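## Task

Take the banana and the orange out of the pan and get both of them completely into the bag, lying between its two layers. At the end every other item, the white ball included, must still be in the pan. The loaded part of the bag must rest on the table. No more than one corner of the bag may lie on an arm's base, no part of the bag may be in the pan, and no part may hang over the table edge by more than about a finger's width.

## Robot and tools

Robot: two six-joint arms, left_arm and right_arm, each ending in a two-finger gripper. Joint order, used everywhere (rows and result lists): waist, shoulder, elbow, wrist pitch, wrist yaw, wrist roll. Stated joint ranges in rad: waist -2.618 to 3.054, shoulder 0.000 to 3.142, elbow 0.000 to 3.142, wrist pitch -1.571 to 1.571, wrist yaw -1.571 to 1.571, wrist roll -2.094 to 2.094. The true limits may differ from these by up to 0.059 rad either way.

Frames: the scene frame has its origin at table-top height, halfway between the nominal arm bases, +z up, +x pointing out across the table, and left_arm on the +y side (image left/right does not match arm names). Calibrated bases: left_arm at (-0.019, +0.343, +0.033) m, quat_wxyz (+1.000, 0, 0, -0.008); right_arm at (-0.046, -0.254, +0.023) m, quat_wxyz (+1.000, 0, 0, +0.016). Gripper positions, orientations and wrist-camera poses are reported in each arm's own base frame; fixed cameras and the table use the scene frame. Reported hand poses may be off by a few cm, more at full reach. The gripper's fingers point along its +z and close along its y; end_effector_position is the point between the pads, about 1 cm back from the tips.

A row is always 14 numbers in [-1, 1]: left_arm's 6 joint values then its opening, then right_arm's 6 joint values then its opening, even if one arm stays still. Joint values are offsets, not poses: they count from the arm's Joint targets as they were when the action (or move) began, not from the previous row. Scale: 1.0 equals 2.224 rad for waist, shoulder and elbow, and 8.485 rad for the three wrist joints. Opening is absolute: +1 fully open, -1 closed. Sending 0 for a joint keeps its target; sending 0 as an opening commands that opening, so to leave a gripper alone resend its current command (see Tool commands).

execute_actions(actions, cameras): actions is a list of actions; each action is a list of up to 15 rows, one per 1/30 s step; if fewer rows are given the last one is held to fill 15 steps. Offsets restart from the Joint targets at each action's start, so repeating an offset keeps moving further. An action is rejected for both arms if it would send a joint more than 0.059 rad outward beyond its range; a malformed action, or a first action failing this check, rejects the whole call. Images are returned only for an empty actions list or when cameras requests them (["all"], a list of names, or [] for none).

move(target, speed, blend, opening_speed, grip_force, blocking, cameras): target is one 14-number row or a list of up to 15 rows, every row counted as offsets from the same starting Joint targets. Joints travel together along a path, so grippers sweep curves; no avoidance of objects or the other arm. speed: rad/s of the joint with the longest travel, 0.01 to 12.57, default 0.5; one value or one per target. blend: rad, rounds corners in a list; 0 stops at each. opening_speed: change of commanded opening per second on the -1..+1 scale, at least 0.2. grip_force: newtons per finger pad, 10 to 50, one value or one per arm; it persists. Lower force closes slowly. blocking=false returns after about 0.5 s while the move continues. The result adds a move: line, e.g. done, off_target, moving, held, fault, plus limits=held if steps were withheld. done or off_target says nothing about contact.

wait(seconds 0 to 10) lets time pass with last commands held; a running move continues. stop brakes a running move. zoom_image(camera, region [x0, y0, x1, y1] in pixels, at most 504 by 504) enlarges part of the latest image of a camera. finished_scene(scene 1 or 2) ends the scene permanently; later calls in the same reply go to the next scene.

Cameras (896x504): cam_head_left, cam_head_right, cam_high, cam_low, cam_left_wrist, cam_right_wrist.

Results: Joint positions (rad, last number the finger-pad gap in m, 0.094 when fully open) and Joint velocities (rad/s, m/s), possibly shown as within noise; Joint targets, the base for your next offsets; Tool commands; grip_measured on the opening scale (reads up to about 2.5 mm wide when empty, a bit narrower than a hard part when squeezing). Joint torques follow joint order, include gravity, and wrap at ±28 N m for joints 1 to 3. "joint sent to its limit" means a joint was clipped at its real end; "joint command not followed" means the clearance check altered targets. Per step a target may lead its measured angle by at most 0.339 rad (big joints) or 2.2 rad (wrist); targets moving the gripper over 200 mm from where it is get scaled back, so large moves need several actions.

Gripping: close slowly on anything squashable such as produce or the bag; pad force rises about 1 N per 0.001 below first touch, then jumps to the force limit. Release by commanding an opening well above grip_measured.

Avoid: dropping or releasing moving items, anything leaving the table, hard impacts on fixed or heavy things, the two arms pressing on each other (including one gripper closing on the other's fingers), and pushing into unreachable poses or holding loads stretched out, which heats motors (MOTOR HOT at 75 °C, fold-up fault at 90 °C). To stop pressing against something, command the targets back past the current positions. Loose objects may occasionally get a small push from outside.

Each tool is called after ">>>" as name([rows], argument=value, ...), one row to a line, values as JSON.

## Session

>>> execute_actions(actions=[])

>>> zoom_image(camera="cam_head_left", region=[180, 190, 560, 400])

Scene clock: 0.00 s.
left_arm: end_effector_position=(+0.3846, +0.0612, +0.0917) grip_measured=+1.000 end_effector_quat_wxyz=(+0.561, -0.128, +0.814, +0.083) | right_arm: end_effector_position=(+0.3920, -0.0260, +0.0787) grip_measured=+1.000 end_effector_quat_wxyz=(+0.546, +0.066, +0.829, -0.098)
Joint positions: left_arm=[0.056 1.503 0.373 0.754 -0.23 -0.099 0.094] | right_arm=[0.062 1.565 0.395 0.757 0.292 0.028 0.094]
Joint velocities: within noise
Joint torques (N m): no reading
Heat: left arm: 25 °C; right arm: 29 °C.
Joint targets: left_arm=[0.056 1.499 0.378 0.749 -0.230 -0.099] | right_arm=[0.062 1.556 0.405 0.770 0.293 0.028]
Tool commands: left_gripper/opening=+1.0 right_gripper/opening=+1.0

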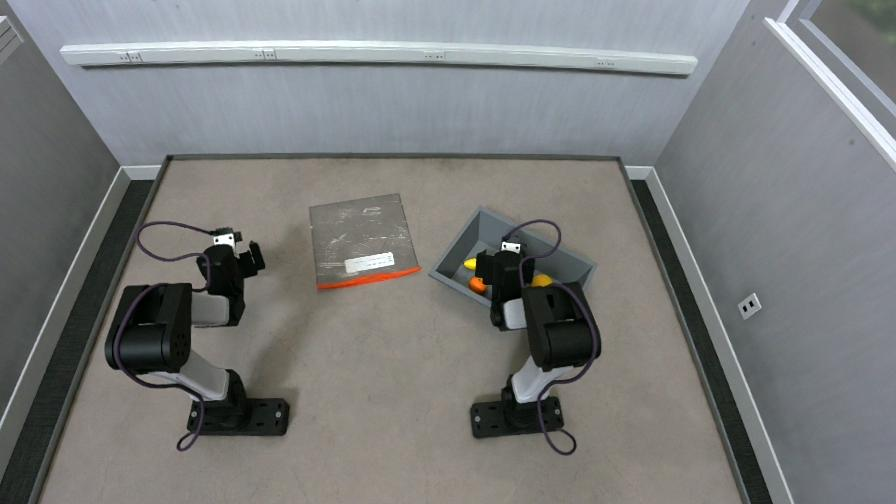

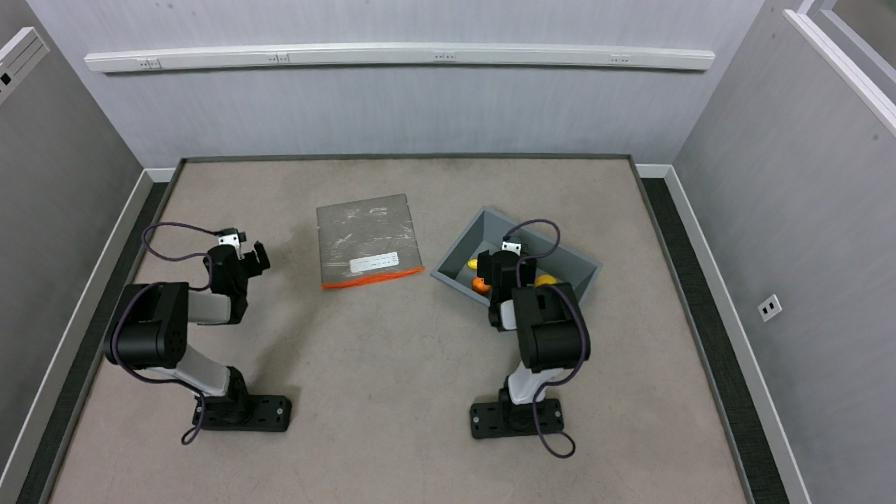

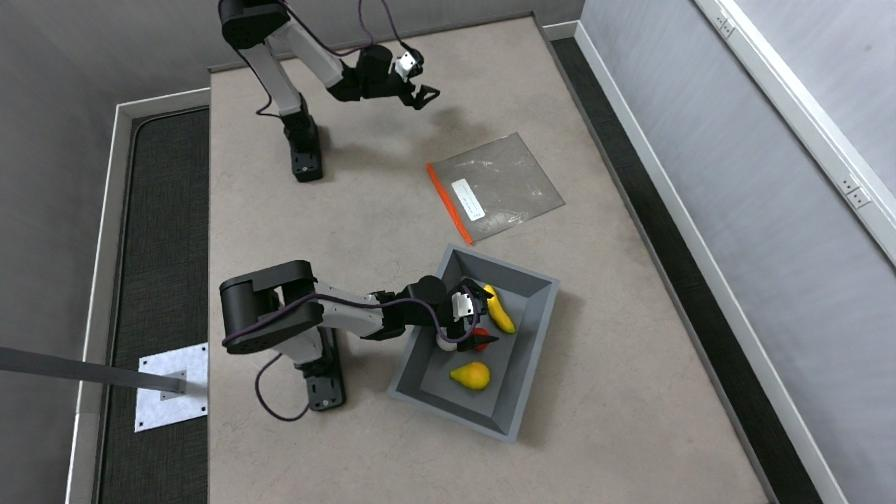

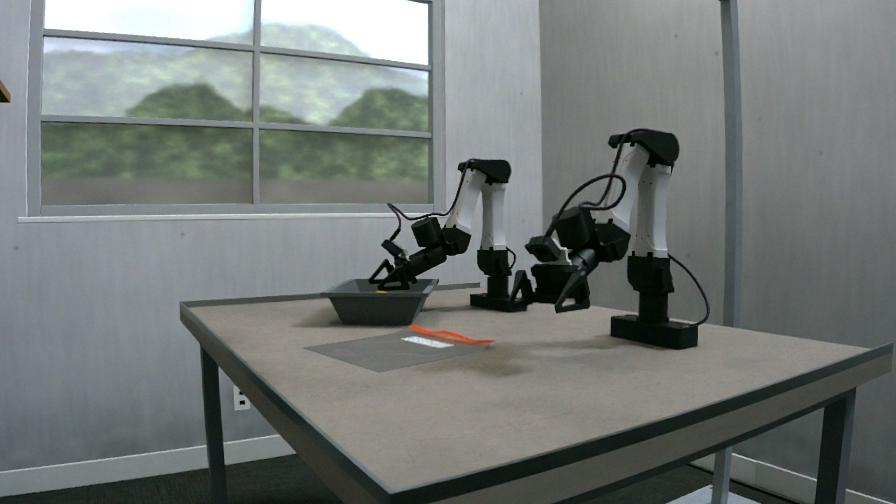

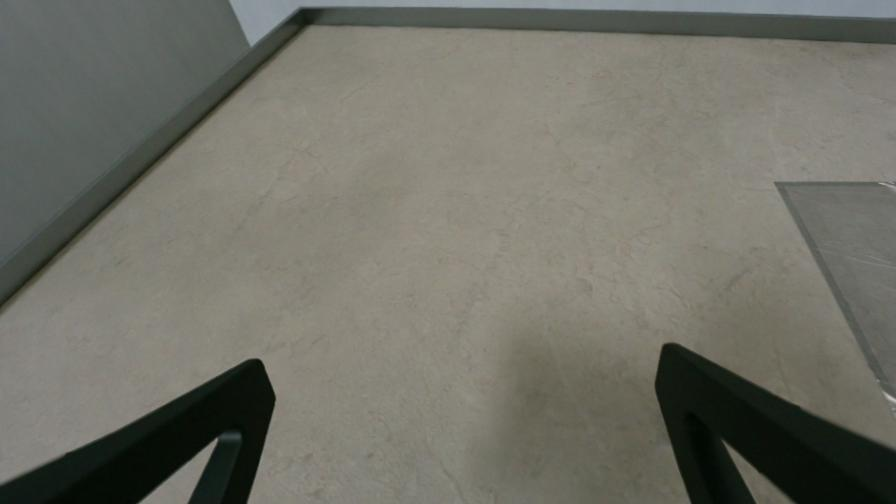

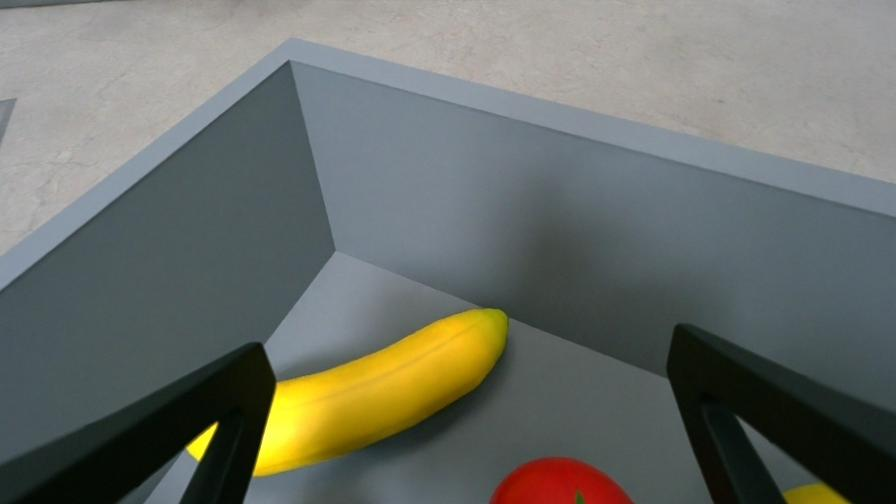

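Scaled by 1.326 from the camera's 896x504 image, which has a finer 1280x720 frame.

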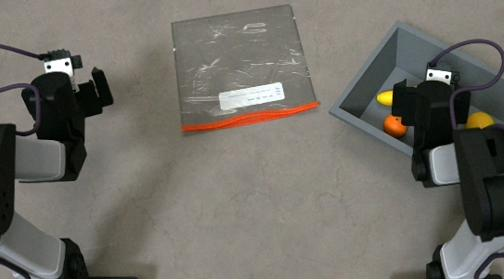

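>>> move(target=[-0.3004,0.3792,0.7962,-0.2506,0.0271,-0.0932,-0.15,0,0,0,0,0,0,1], speed=0.9, cameras=["cam_head_left","cam_left_wrist","cam_low"])

Scene clock: 5.13 s.
left_arm: end_effector_position=(+0.3733, -0.2605, +0.0712) grip_measured=-0.148 end_effector_quat_wxyz=(+0.011, -0.131, +0.991, +0.001) | right_arm: end_effector_position=(+0.3920, -0.0260, +0.0787) grip_measured=+1.000 end_effector_quat_wxyz=(+0.546, +0.066, +0.829, -0.098)
Joint positions: left_arm=[-0.616 2.319 2.128 -1.365 -0.016 -0.878 0.04] | right_arm=[0.062 1.565 0.395 0.757 0.292 0.028 0.094]
Joint torques (N m): left_arm=[0.46 -10.59 9.1 0.24 0.09 -0.15] | right_arm=[0.05 -6.02 6.28 2 0.04 0.04]
Heat: left arm: 26 °C; right arm: 30 °C.
Joint targets: left_arm=[-0.612 2.343 2.149 -1.377 0.000 -0.890] | right_arm=[0.062 1.556 0.405 0.770 0.293 0.028]
move: done
Images, in order (width x height): cam_head_left 896x504, cam_low 896x504, cam_left_wrist 896x504.

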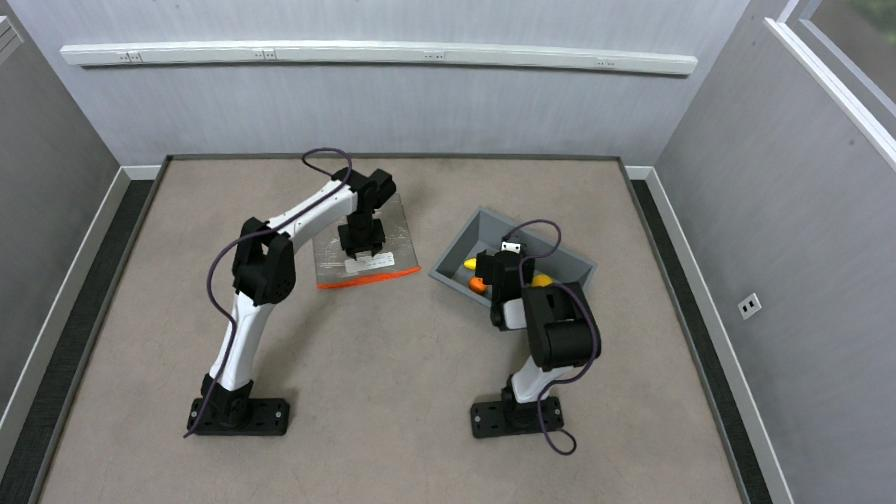

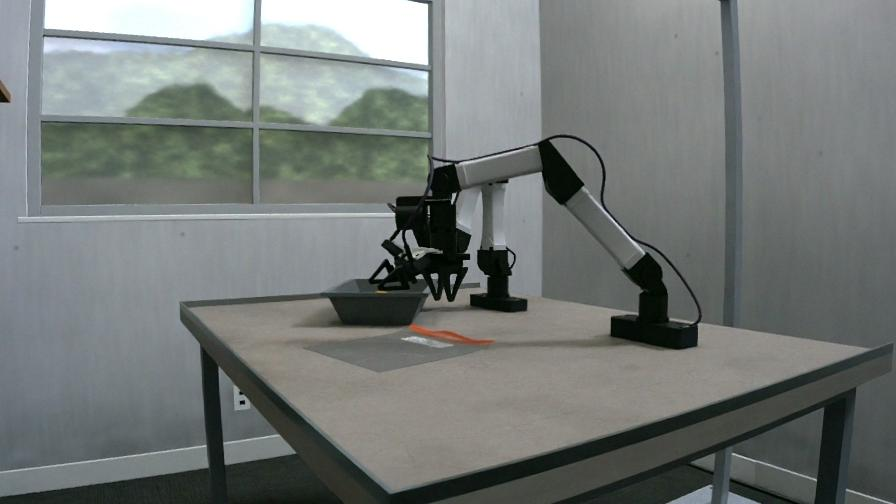

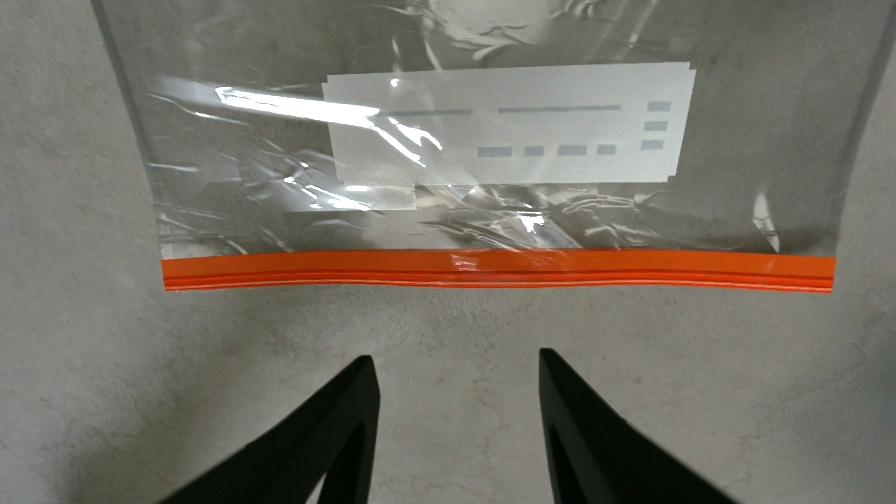

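>>> move(target=[-0.0181,0.0065,-0.0685,0.0197,0,-0.0047,-0.15,0,0,0,0,0,0,1], speed=0.4, cameras=["cam_left_wrist","cam_low"])

>>> zoom_image(camera="cam_low", region=[350, 230, 540, 370])

Scene clock: 7.60 s.
left_arm: end_effector_position=(+0.3657, -0.2755, +0.0297) grip_measured=-0.148 end_effector_quat_wxyz=(+0.009, -0.133, +0.991, +0.001) | right_arm: end_effector_position=(+0.3920, -0.0260, +0.0787) grip_measured=+1.000 end_effector_quat_wxyz=(+0.546, +0.066, +0.829, -0.098)
Joint positions: left_arm=[-0.651 2.343 2.004 -1.221 -0.014 -0.918 0.04] | right_arm=[0.062 1.565 0.395 0.757 0.292 0.028 0.094]
Joint torques (N m): left_arm=[0.05 -11.44 6.3 0.51 0.08 -0.14] | right_arm=[0.05 -6.04 6.28 2 0.05 0.05]
Heat: left arm: 26 °C; right arm: 30 °C.
Joint targets: left_arm=[-0.653 2.357 1.997 -1.210 0.000 -0.930] | right_arm=[0.062 1.556 0.405 0.770 0.293 0.028]
move: done
Images, in order (width x height): cam_low 896x504, cam_left_wrist 896x504.

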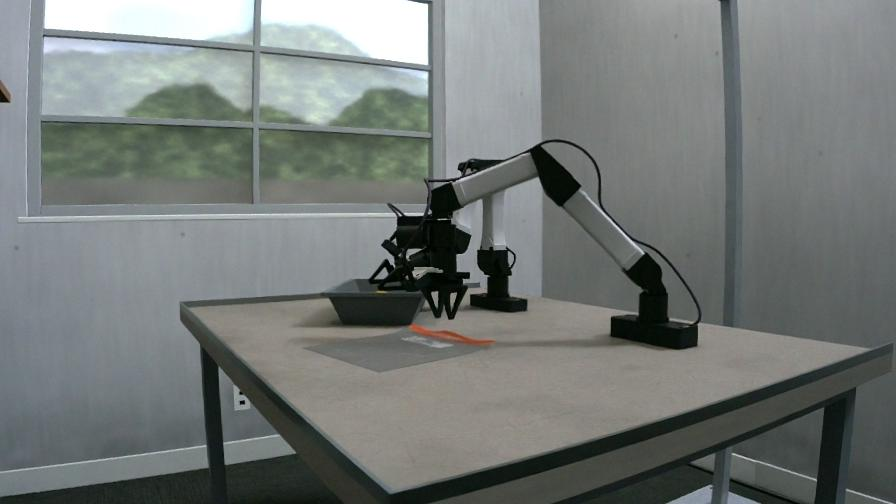

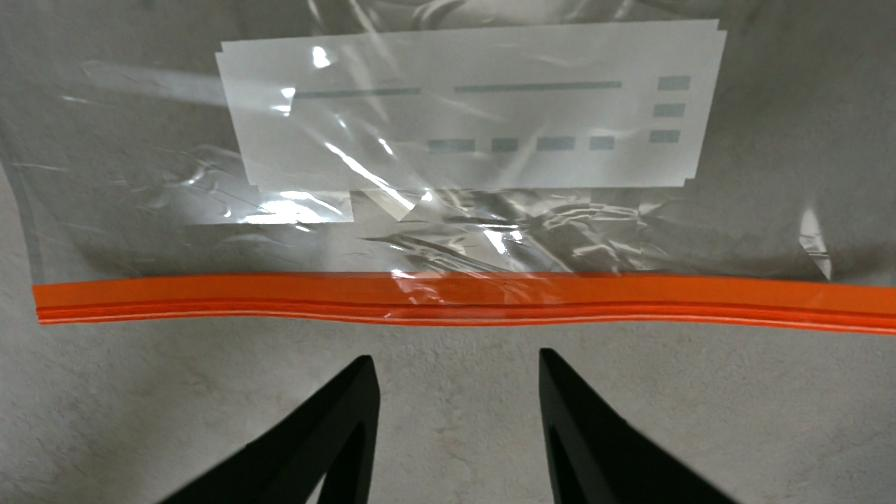

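Scaled by 2.653 from the camera's 896x504 image, which has a finer 1280x720 frame.

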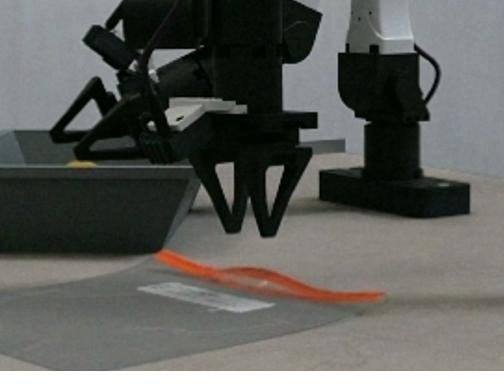

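>>> move(target=[0,0.0109,-0.0335,0.0115,0,0,-0.15,0,0,0,0,0,0,1], speed=0.2, cameras=["cam_left_wrist","cam_low"])

>>> zoom_image(camera="cam_low", region=[350, 230, 540, 370])

Scene clock: 9.30 s.
left_arm: end_effector_position=(+0.3670, -0.2765, +0.0031) grip_measured=-0.148 end_effector_quat_wxyz=(+0.011, -0.134, +0.991, -0.001) | right_arm: end_effector_position=(+0.3920, -0.0260, +0.0787) grip_measured=+1.000 end_effector_quat_wxyz=(+0.546, +0.066, +0.829, -0.098)
Joint positions: left_arm=[-0.651 2.363 1.931 -1.123 -0.014 -0.919 0.04] | right_arm=[0.062 1.565 0.395 0.757 0.292 0.028 0.094]
Joint torques (N m): left_arm=[0.1 -11.12 6.11 0.53 0.09 -0.14] | right_arm=[0.01 -6.04 6.3 2 0.05 0.05]
Heat: left arm: 27 °C; right arm: 31 °C.
Joint targets: left_arm=[-0.653 2.381 1.923 -1.112 0.000 -0.930] | right_arm=[0.062 1.556 0.405 0.770 0.293 0.028]
move: done
Images, in order (width x height): cam_low 896x504, cam_left_wrist 896x504.

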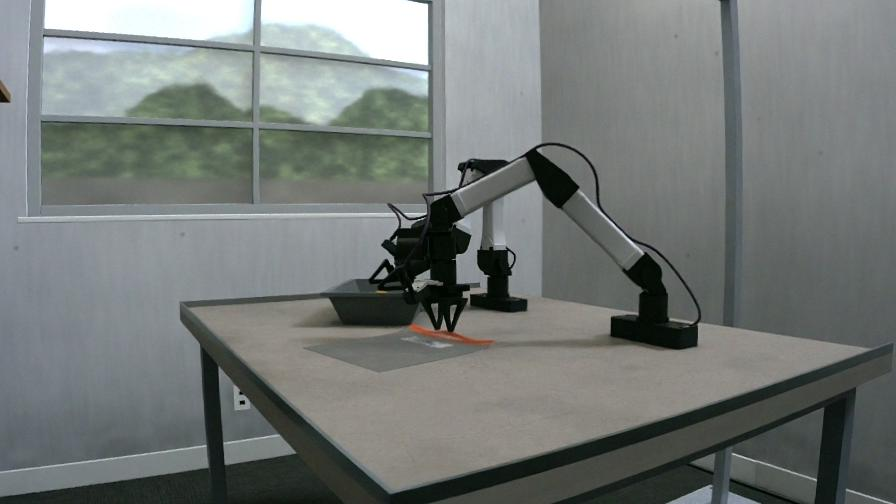

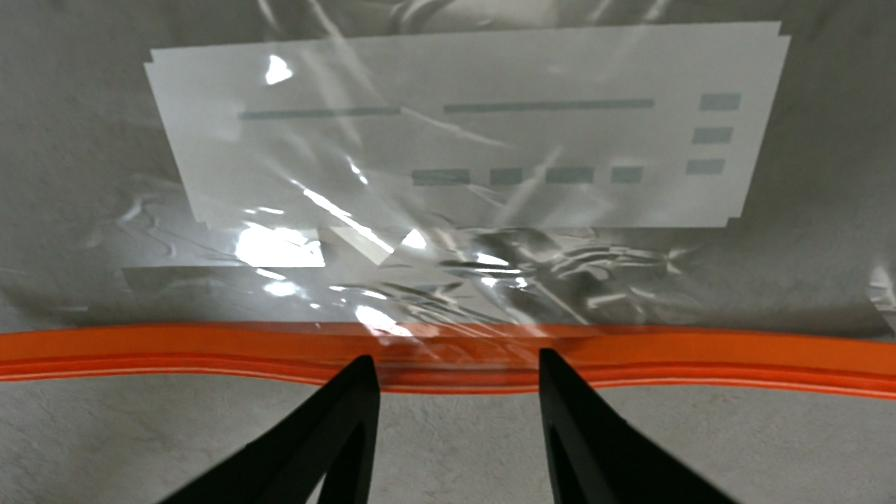

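Scaled by 2.653 from the camera's 896x504 image, which has a finer 1280x720 frame.

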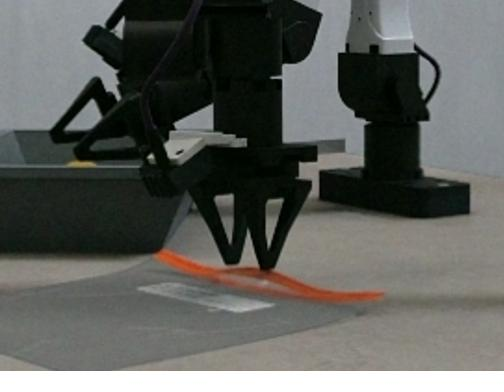

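>>> move(target=[0,0.0044,-0.0134,0.0046,0,0,-0.15,0,0,0,0,0,0,1], speed=0.1, cameras=["cam_left_wrist","cam_low"])

>>> zoom_image(camera="cam_low", region=[350, 230, 540, 370])

Scene clock: 10.67 s.
left_arm: end_effector_position=(+0.3672, -0.2766, -0.0070) grip_measured=-0.148 end_effector_quat_wxyz=(+0.012, -0.134, +0.991, -0.002) | right_arm: end_effector_position=(+0.3920, -0.0260, +0.0787) grip_measured=+1.000 end_effector_quat_wxyz=(+0.546, +0.066, +0.829, -0.098)
Joint positions: left_arm=[-0.651 2.369 1.902 -1.084 -0.014 -0.919 0.04] | right_arm=[0.062 1.565 0.395 0.757 0.292 0.028 0.094]
Joint torques (N m): left_arm=[0.05 -10.89 5.89 0.54 0.09 -0.15] | right_arm=[0.05 -6.02 6.28 2 0.05 0.04]
Heat: left arm: 27 °C; right arm: 31 °C.
Joint targets: left_arm=[-0.653 2.391 1.893 -1.073 0.000 -0.930] | right_arm=[0.062 1.556 0.405 0.770 0.293 0.028]
move: done
Images, in order (width x height): cam_low 896x504, cam_left_wrist 896x504.

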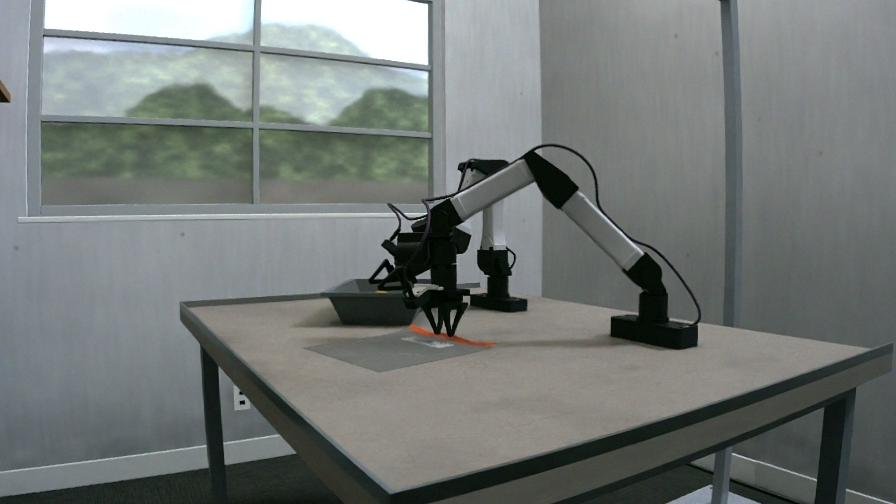

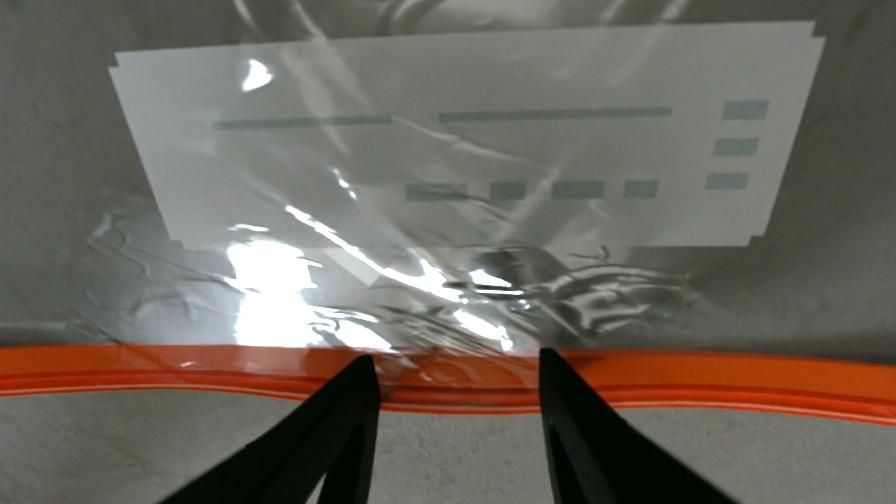

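Scaled by 2.653 from the camera's 896x504 image, which has a finer 1280x720 frame.

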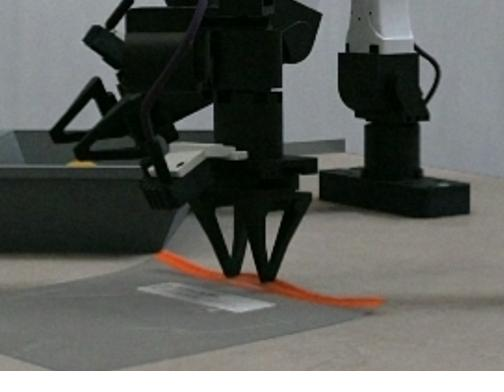

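>>> move([
  [0,0.0030,-0.0080,0.0026,0,0,-0.15,0,0,0,0,0,0,1],
  [0,0.0030,-0.0080,0.0026,0,0,-0.7,0,0,0,0,0,0,1],
], speed=0.1, opening_speed=0.4, grip_force=[50,50], cameras=["cam_left_wrist","cam_low"])

>>> zoom_image(camera="cam_left_wrist", region=[250, 200, 700, 504])

>>> zoom_image(camera="cam_low", region=[350, 230, 540, 370])

Scene clock: 13.37 s.
left_arm: end_effector_position=(+0.3672, -0.2766, -0.0134) grip_measured=-0.698 end_effector_quat_wxyz=(+0.012, -0.134, +0.991, -0.002) | right_arm: end_effector_position=(+0.3920, -0.0260, +0.0787) grip_measured=+1.000 end_effector_quat_wxyz=(+0.546, +0.066, +0.829, -0.098)
Joint positions: left_arm=[-0.651 2.375 1.886 -1.061 -0.014 -0.919 0.014] | right_arm=[0.062 1.565 0.395 0.757 0.292 0.028 0.094]
Joint torques (N m): left_arm=[0.06 -10.8 5.78 0.53 0.09 -0.15] | right_arm=[0.02 -6.02 6.27 2 0.05 0.05]
Heat: left arm: 29 °C; right arm: 31 °C.
Joint targets: left_arm=[-0.653 2.398 1.875 -1.051 0.000 -0.930] | right_arm=[0.062 1.556 0.405 0.770 0.293 0.028]
move: done
Images, in order (width x height): cam_low 896x504, cam_left_wrist 896x504.

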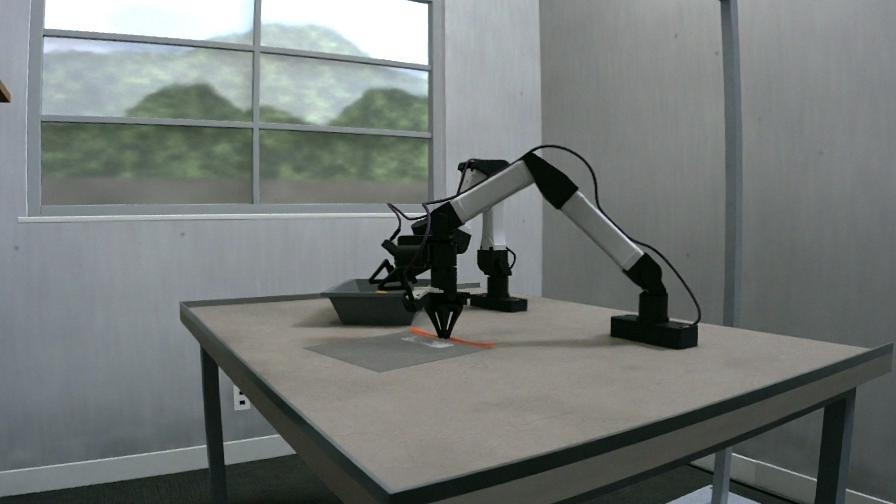

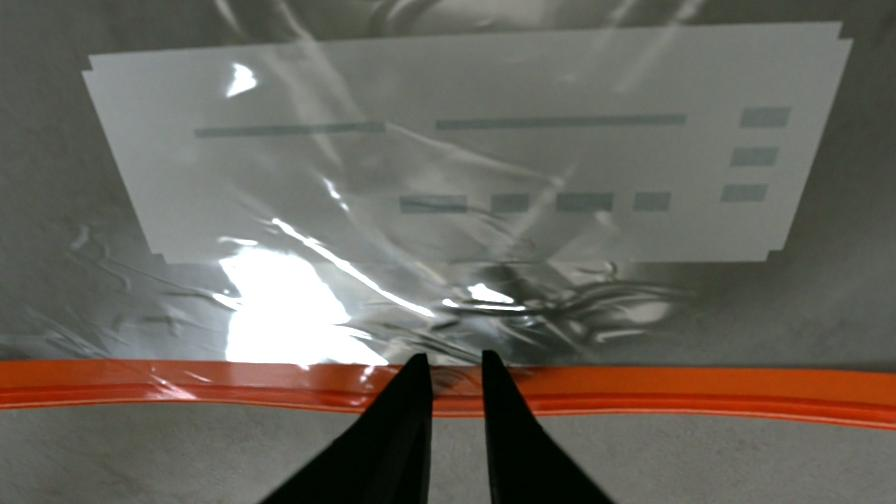

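Scaled by 1.120 from the camera's 896x504 image, which has a finer 1280x720 frame.

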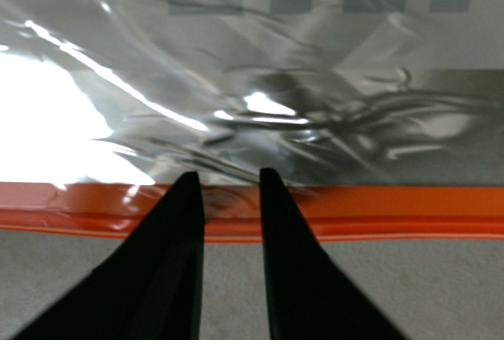

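Scaled by 2.653 from the camera's 896x504 image, which has a finer 1280x720 frame.

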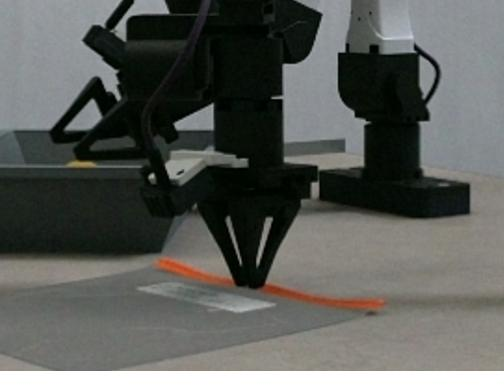

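>>> move([
  [0,0,0,0,0,0,-0.15,0,0,0,0,0,0,1],
  [0,0.0045,-0.0120,0.0039,0,0,-0.15,0,0,0,0,0,0,1],
], speed=0.1, opening_speed=1.0, cameras=["cam_left_wrist"])

Scene clock: 15.13 s.
left_arm: end_effector_position=(+0.3670, -0.2768, -0.0161) grip_measured=-0.152 end_effector_quat_wxyz=(+0.013, -0.134, +0.991, -0.004) | right_arm: end_effector_position=(+0.3920, -0.0260, +0.0787) grip_measured=+1.000 end_effector_quat_wxyz=(+0.546, +0.066, +0.829, -0.098)
Joint positions: left_arm=[-0.651 2.375 1.875 -1.047 -0.013 -0.919 0.04] | right_arm=[0.062 1.565 0.395 0.757 0.292 0.028 0.094]
Joint torques (N m): left_arm=[0.02 -10.02 4.26 0.76 0.09 -0.14] | right_arm=[0.02 -6.02 6.28 2 0.05 0.05]
Heat: left arm: 29 °C; right arm: 31 °C.
Joint targets: left_arm=[-0.653 2.408 1.848 -1.018 0.000 -0.930] | right_arm=[0.062 1.556 0.405 0.770 0.293 0.028]
move: done
Images, in order (width x height): cam_left_wrist 896x504.

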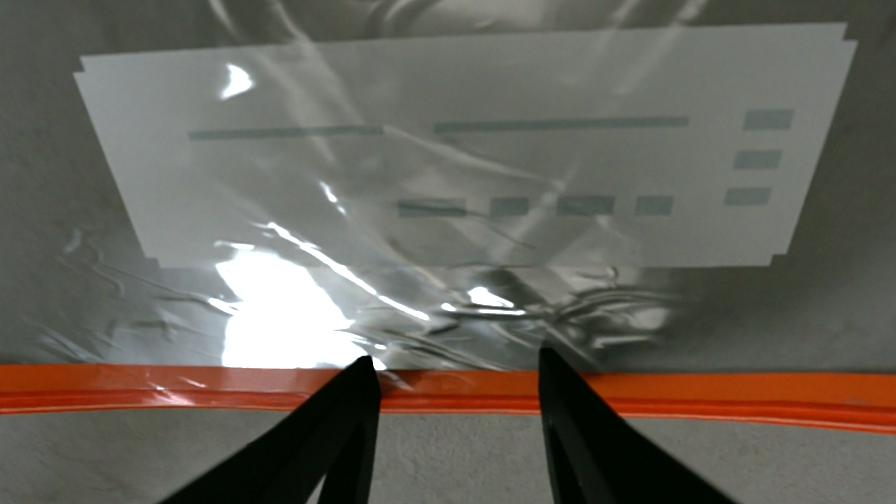

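>>> move(target=[0,0.0010,-0.0020,0.0005,0,0,-0.75,0,0,0,0,0,0,1], speed=0.1, opening_speed=0.3, cameras=["cam_left_wrist"])

>>> zoom_image(camera="cam_left_wrist", region=[250, 200, 700, 504])

Scene clock: 17.57 s.
left_arm: end_effector_position=(+0.3695, -0.2804, -0.0162) grip_measured=-0.748 end_effector_quat_wxyz=(+0.016, -0.134, +0.991, -0.013) | right_arm: end_effector_position=(+0.3920, -0.0260, +0.0787) grip_measured=+1.000 end_effector_quat_wxyz=(+0.546, +0.066, +0.829, -0.098)
Joint positions: left_arm=[-0.651 2.375 1.873 -1.029 -0.005 -0.919 0.012] | right_arm=[0.062 1.565 0.395 0.757 0.292 0.028 0.094]
Joint torques (N m): left_arm=[0.03 -9.87 3.93 0.65 0 -0.13] | right_arm=[0.02 -6.04 6.28 2 0.05 0.05]
Heat: left arm: 30 °C; right arm: 31 °C.
Joint targets: left_arm=[-0.653 2.410 1.844 -1.014 0.000 -0.930] | right_arm=[0.062 1.556 0.405 0.770 0.293 0.028]
move: done
Images, in order (width x height): cam_left_wrist 896x504.

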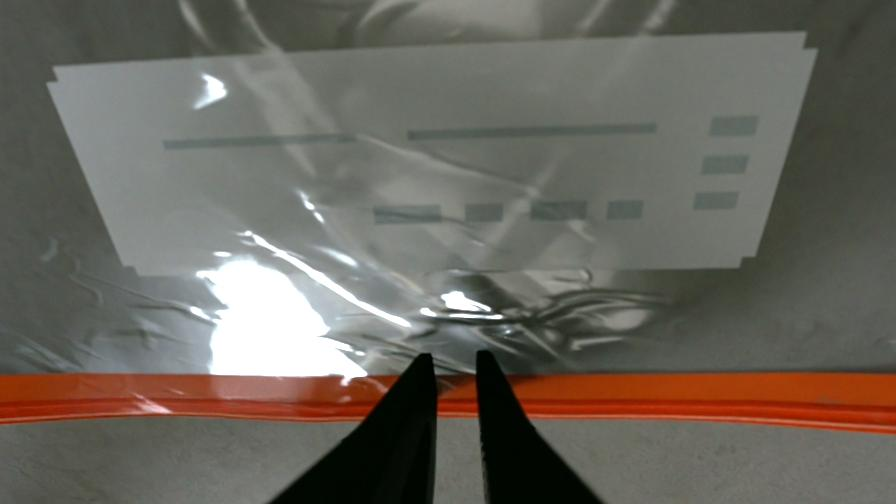

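Scaled by 1.120 from the camera's 896x504 image, which has a finer 1280x720 frame.

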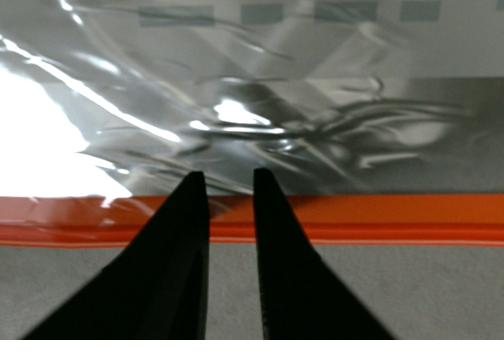

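>>> move([
  [0,0,0,0,0,0,-1,0,0,0,0,0,0,1],
  [0,-0.030,0.010,0,0,0,-1,0,0,0,0,0,0,1],
], speed=0.15, opening_speed=0.4, cameras=["cam_left_wrist","cam_low"])

>>> zoom_image(camera="cam_low", region=[350, 230, 540, 370])

Scene clock: 19.33 s.
left_arm: end_effector_position=(+0.3700, -0.2809, -0.0150) grip_measured=-0.985 end_effector_quat_wxyz=(+0.017, -0.134, +0.991, -0.014) | right_arm: end_effector_position=(+0.3920, -0.0260, +0.0787) grip_measured=+1.000 end_effector_quat_wxyz=(+0.546, +0.066, +0.829, -0.098)
Joint positions: left_arm=[-0.651 2.372 1.873 -1.028 -0.005 -0.919 0.001] | right_arm=[0.062 1.565 0.395 0.757 0.292 0.028 0.094]
Joint torques (N m): left_arm=[0.08 -14.89 6.17 0.63 0.01 -0.15] | right_arm=[0.03 -6.02 6.3 2 0.05 0.05]
Heat: left arm: 31 °C; right arm: 31 °C.
Joint targets: left_arm=[-0.653 2.343 1.866 -1.014 0.000 -0.930] | right_arm=[0.062 1.556 0.405 0.770 0.293 0.028]
move: done
Images, in order (width x height): cam_low 896x504, cam_left_wrist 896x504.

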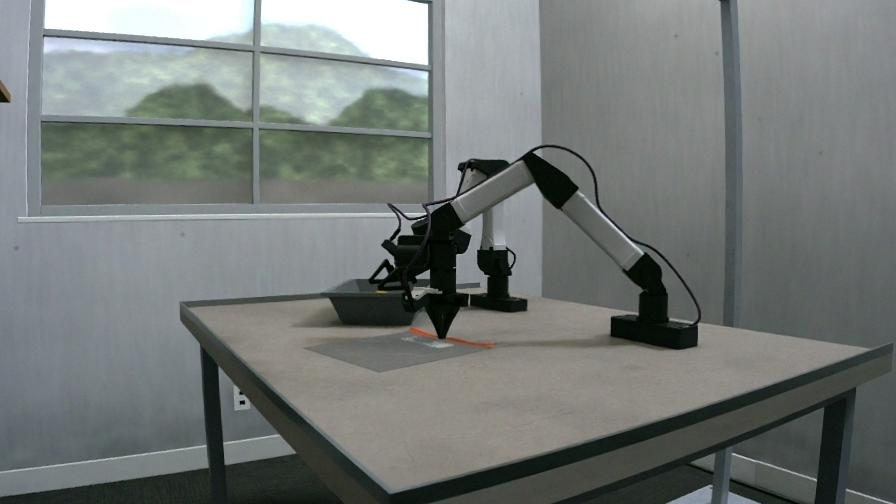

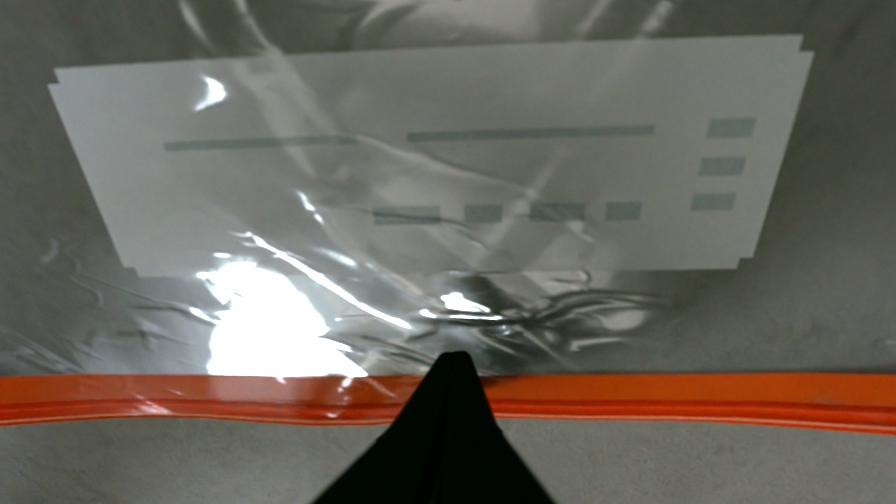

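Scaled by 2.653 from the camera's 896x504 image, which has a finer 1280x720 frame.

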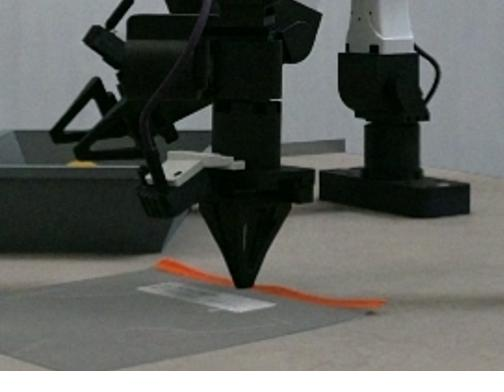

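>>> move(target=[0,-0.030,0.0,0,0,0,-1,0,0,0,0,0,0,1], speed=0.15, cameras=["cam_left_wrist","cam_low"])

>>> zoom_image(camera="cam_left_wrist", region=[250, 200, 700, 504])

Scene clock: 20.37 s.
left_arm: end_effector_position=(+0.3769, -0.2861, +0.0137) grip_measured=-0.985 end_effector_quat_wxyz=(+0.042, -0.134, +0.989, -0.038) | right_arm: end_effector_position=(+0.3920, -0.0260, +0.0787) grip_measured=+1.000 end_effector_quat_wxyz=(+0.546, +0.066, +0.829, -0.098)
Joint positions: left_arm=[-0.651 2.308 1.873 -1.022 -0.005 -0.919 0.001] | right_arm=[0.062 1.565 0.395 0.757 0.292 0.028 0.094]
Joint torques (N m): left_arm=[0.06 -14.89 6.45 0.72 0 -0.13] | right_arm=[0.03 -6.02 6.3 2 0.05 0.04]
Heat: left arm: 31 °C; right arm: 32 °C.
Joint targets: left_arm=[-0.653 2.276 1.866 -1.014 0.000 -0.930] | right_arm=[0.062 1.556 0.405 0.770 0.293 0.028]
move: done
Images, in order (width x height): cam_low 896x504, cam_left_wrist 896x504.

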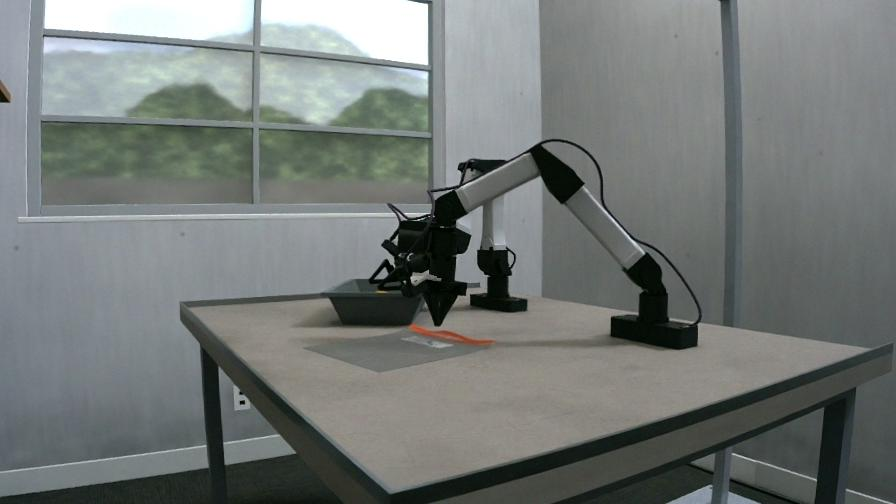

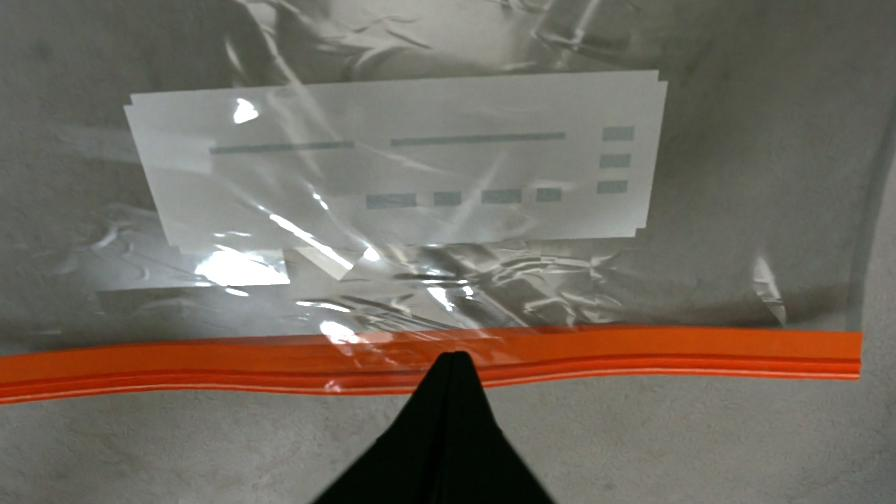

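Scaled by 1.120 from the camera's 896x504 image, which has a finer 1280x720 frame.

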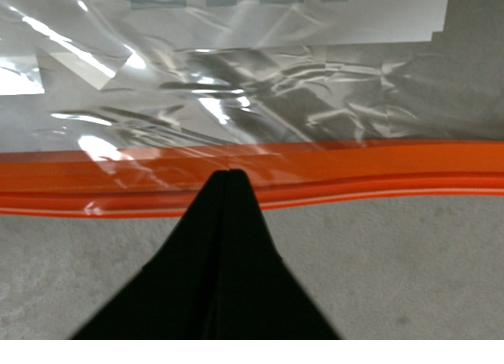

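>>> move([
  [0,0,0,0,0,0.1906,-0.15,0,0,0,0,0,0,1],
  [0.0054,0.0554,0.0411,-0.0136,0,0.1906,-0.15,0,0,0,0,0,0,1],
], speed=[1.0,0.2], cameras=["cam_left_wrist","cam_low"])

>>> zoom_image(camera="cam_left_wrist", region=[200, 150, 700, 504])

Scene clock: 25.87 s.
left_arm: end_effector_position=(+0.3678, -0.2769, -0.0043) grip_measured=-0.152 end_effector_quat_wxyz=(+0.004, +0.614, +0.789, +0.002) | right_arm: end_effector_position=(+0.3920, -0.0260, +0.0787) grip_measured=+1.000 end_effector_quat_wxyz=(+0.546, +0.066, +0.829, -0.098)
Joint positions: left_arm=[-0.647 2.382 1.936 -1.117 -0.005 0.676 0.04] | right_arm=[0.062 1.565 0.395 0.757 0.292 0.028 0.094]
Joint torques (N m): left_arm=[0.76 -11.33 8.9 0.26 0.09 0.05] | right_arm=[0.02 -6.01 6.3 2 0.05 0.05]
Heat: left arm: 36 °C; right arm: 32 °C.
Joint targets: left_arm=[-0.641 2.400 1.957 -1.129 0.000 0.687] | right_arm=[0.062 1.556 0.405 0.770 0.293 0.028]
move: done
Images, in order (width x height): cam_low 896x504, cam_left_wrist 896x504.

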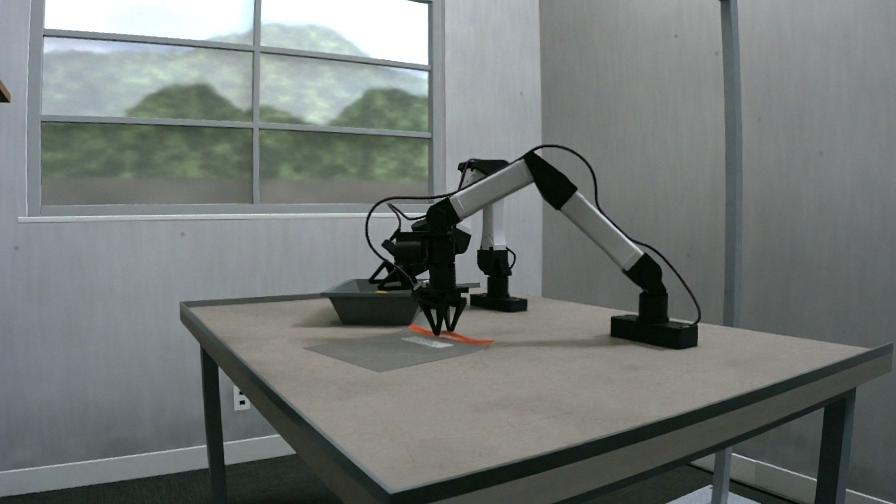

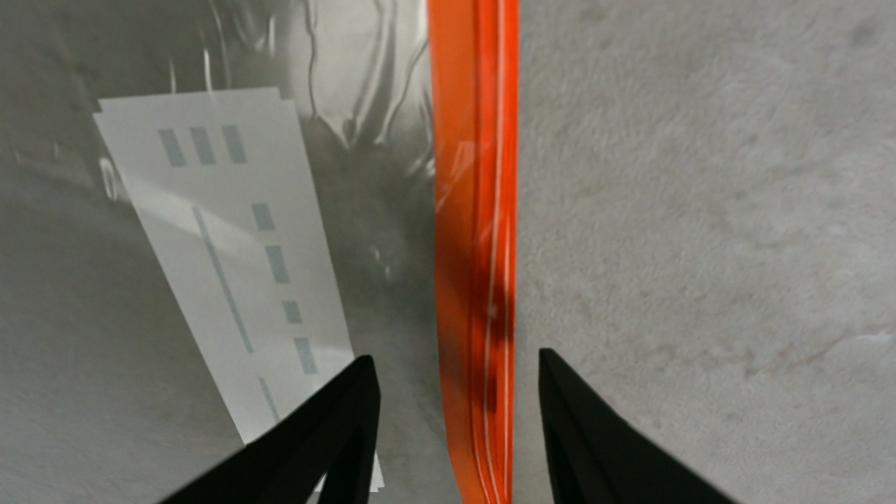

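Scaled by 1.008 from the camera's 896x504 image, which has a finer 1280x720 frame.

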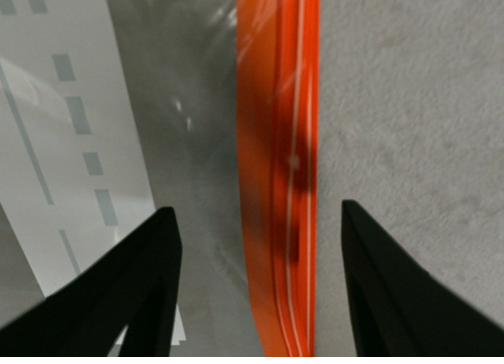

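>>> move(target=[0.0090,0.0194,0.0194,0,0,0.0024,-0.15,0,0,0,0,0,0,1], speed=0.1, cameras=["cam_left_wrist"])

Scene clock: 27.23 s.
left_arm: end_effector_position=(+0.3793, -0.2733, -0.0111) grip_measured=-0.152 end_effector_quat_wxyz=(+0.004, +0.614, +0.789, +0.003) | right_arm: end_effector_position=(+0.3920, -0.0260, +0.0787) grip_measured=+1.000 end_effector_quat_wxyz=(+0.546, +0.066, +0.829, -0.098)
Joint positions: left_arm=[-0.626 2.421 1.978 -1.119 -0.005 0.696 0.04] | right_arm=[0.062 1.565 0.395 0.757 0.292 0.028 0.094]
Joint torques (N m): left_arm=[0.76 -11.22 9.07 0.27 0.09 0.09] | right_arm=[0.03 -6.02 6.3 2 0.05 0.05]
Heat: left arm: 36 °C; right arm: 32 °C.
Joint targets: left_arm=[-0.621 2.443 2.000 -1.129 0.000 0.707] | right_arm=[0.062 1.556 0.405 0.770 0.293 0.028]
move: done
Images, in order (width x height): cam_left_wrist 896x504.

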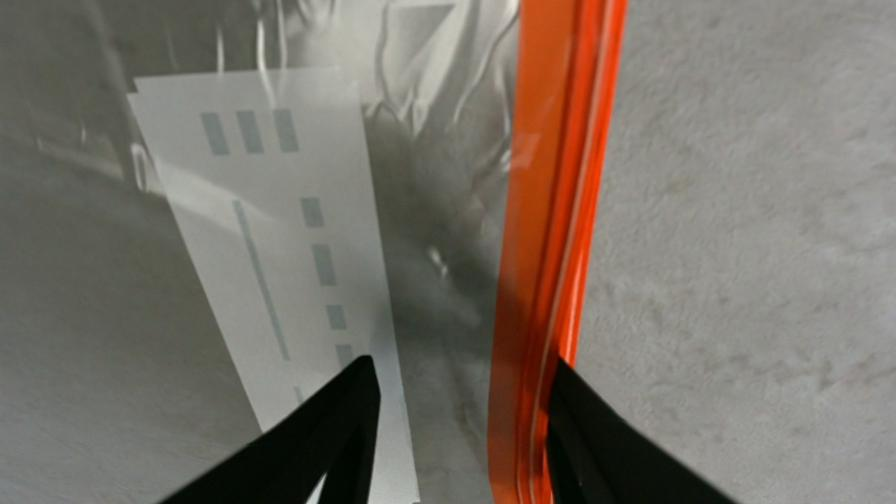

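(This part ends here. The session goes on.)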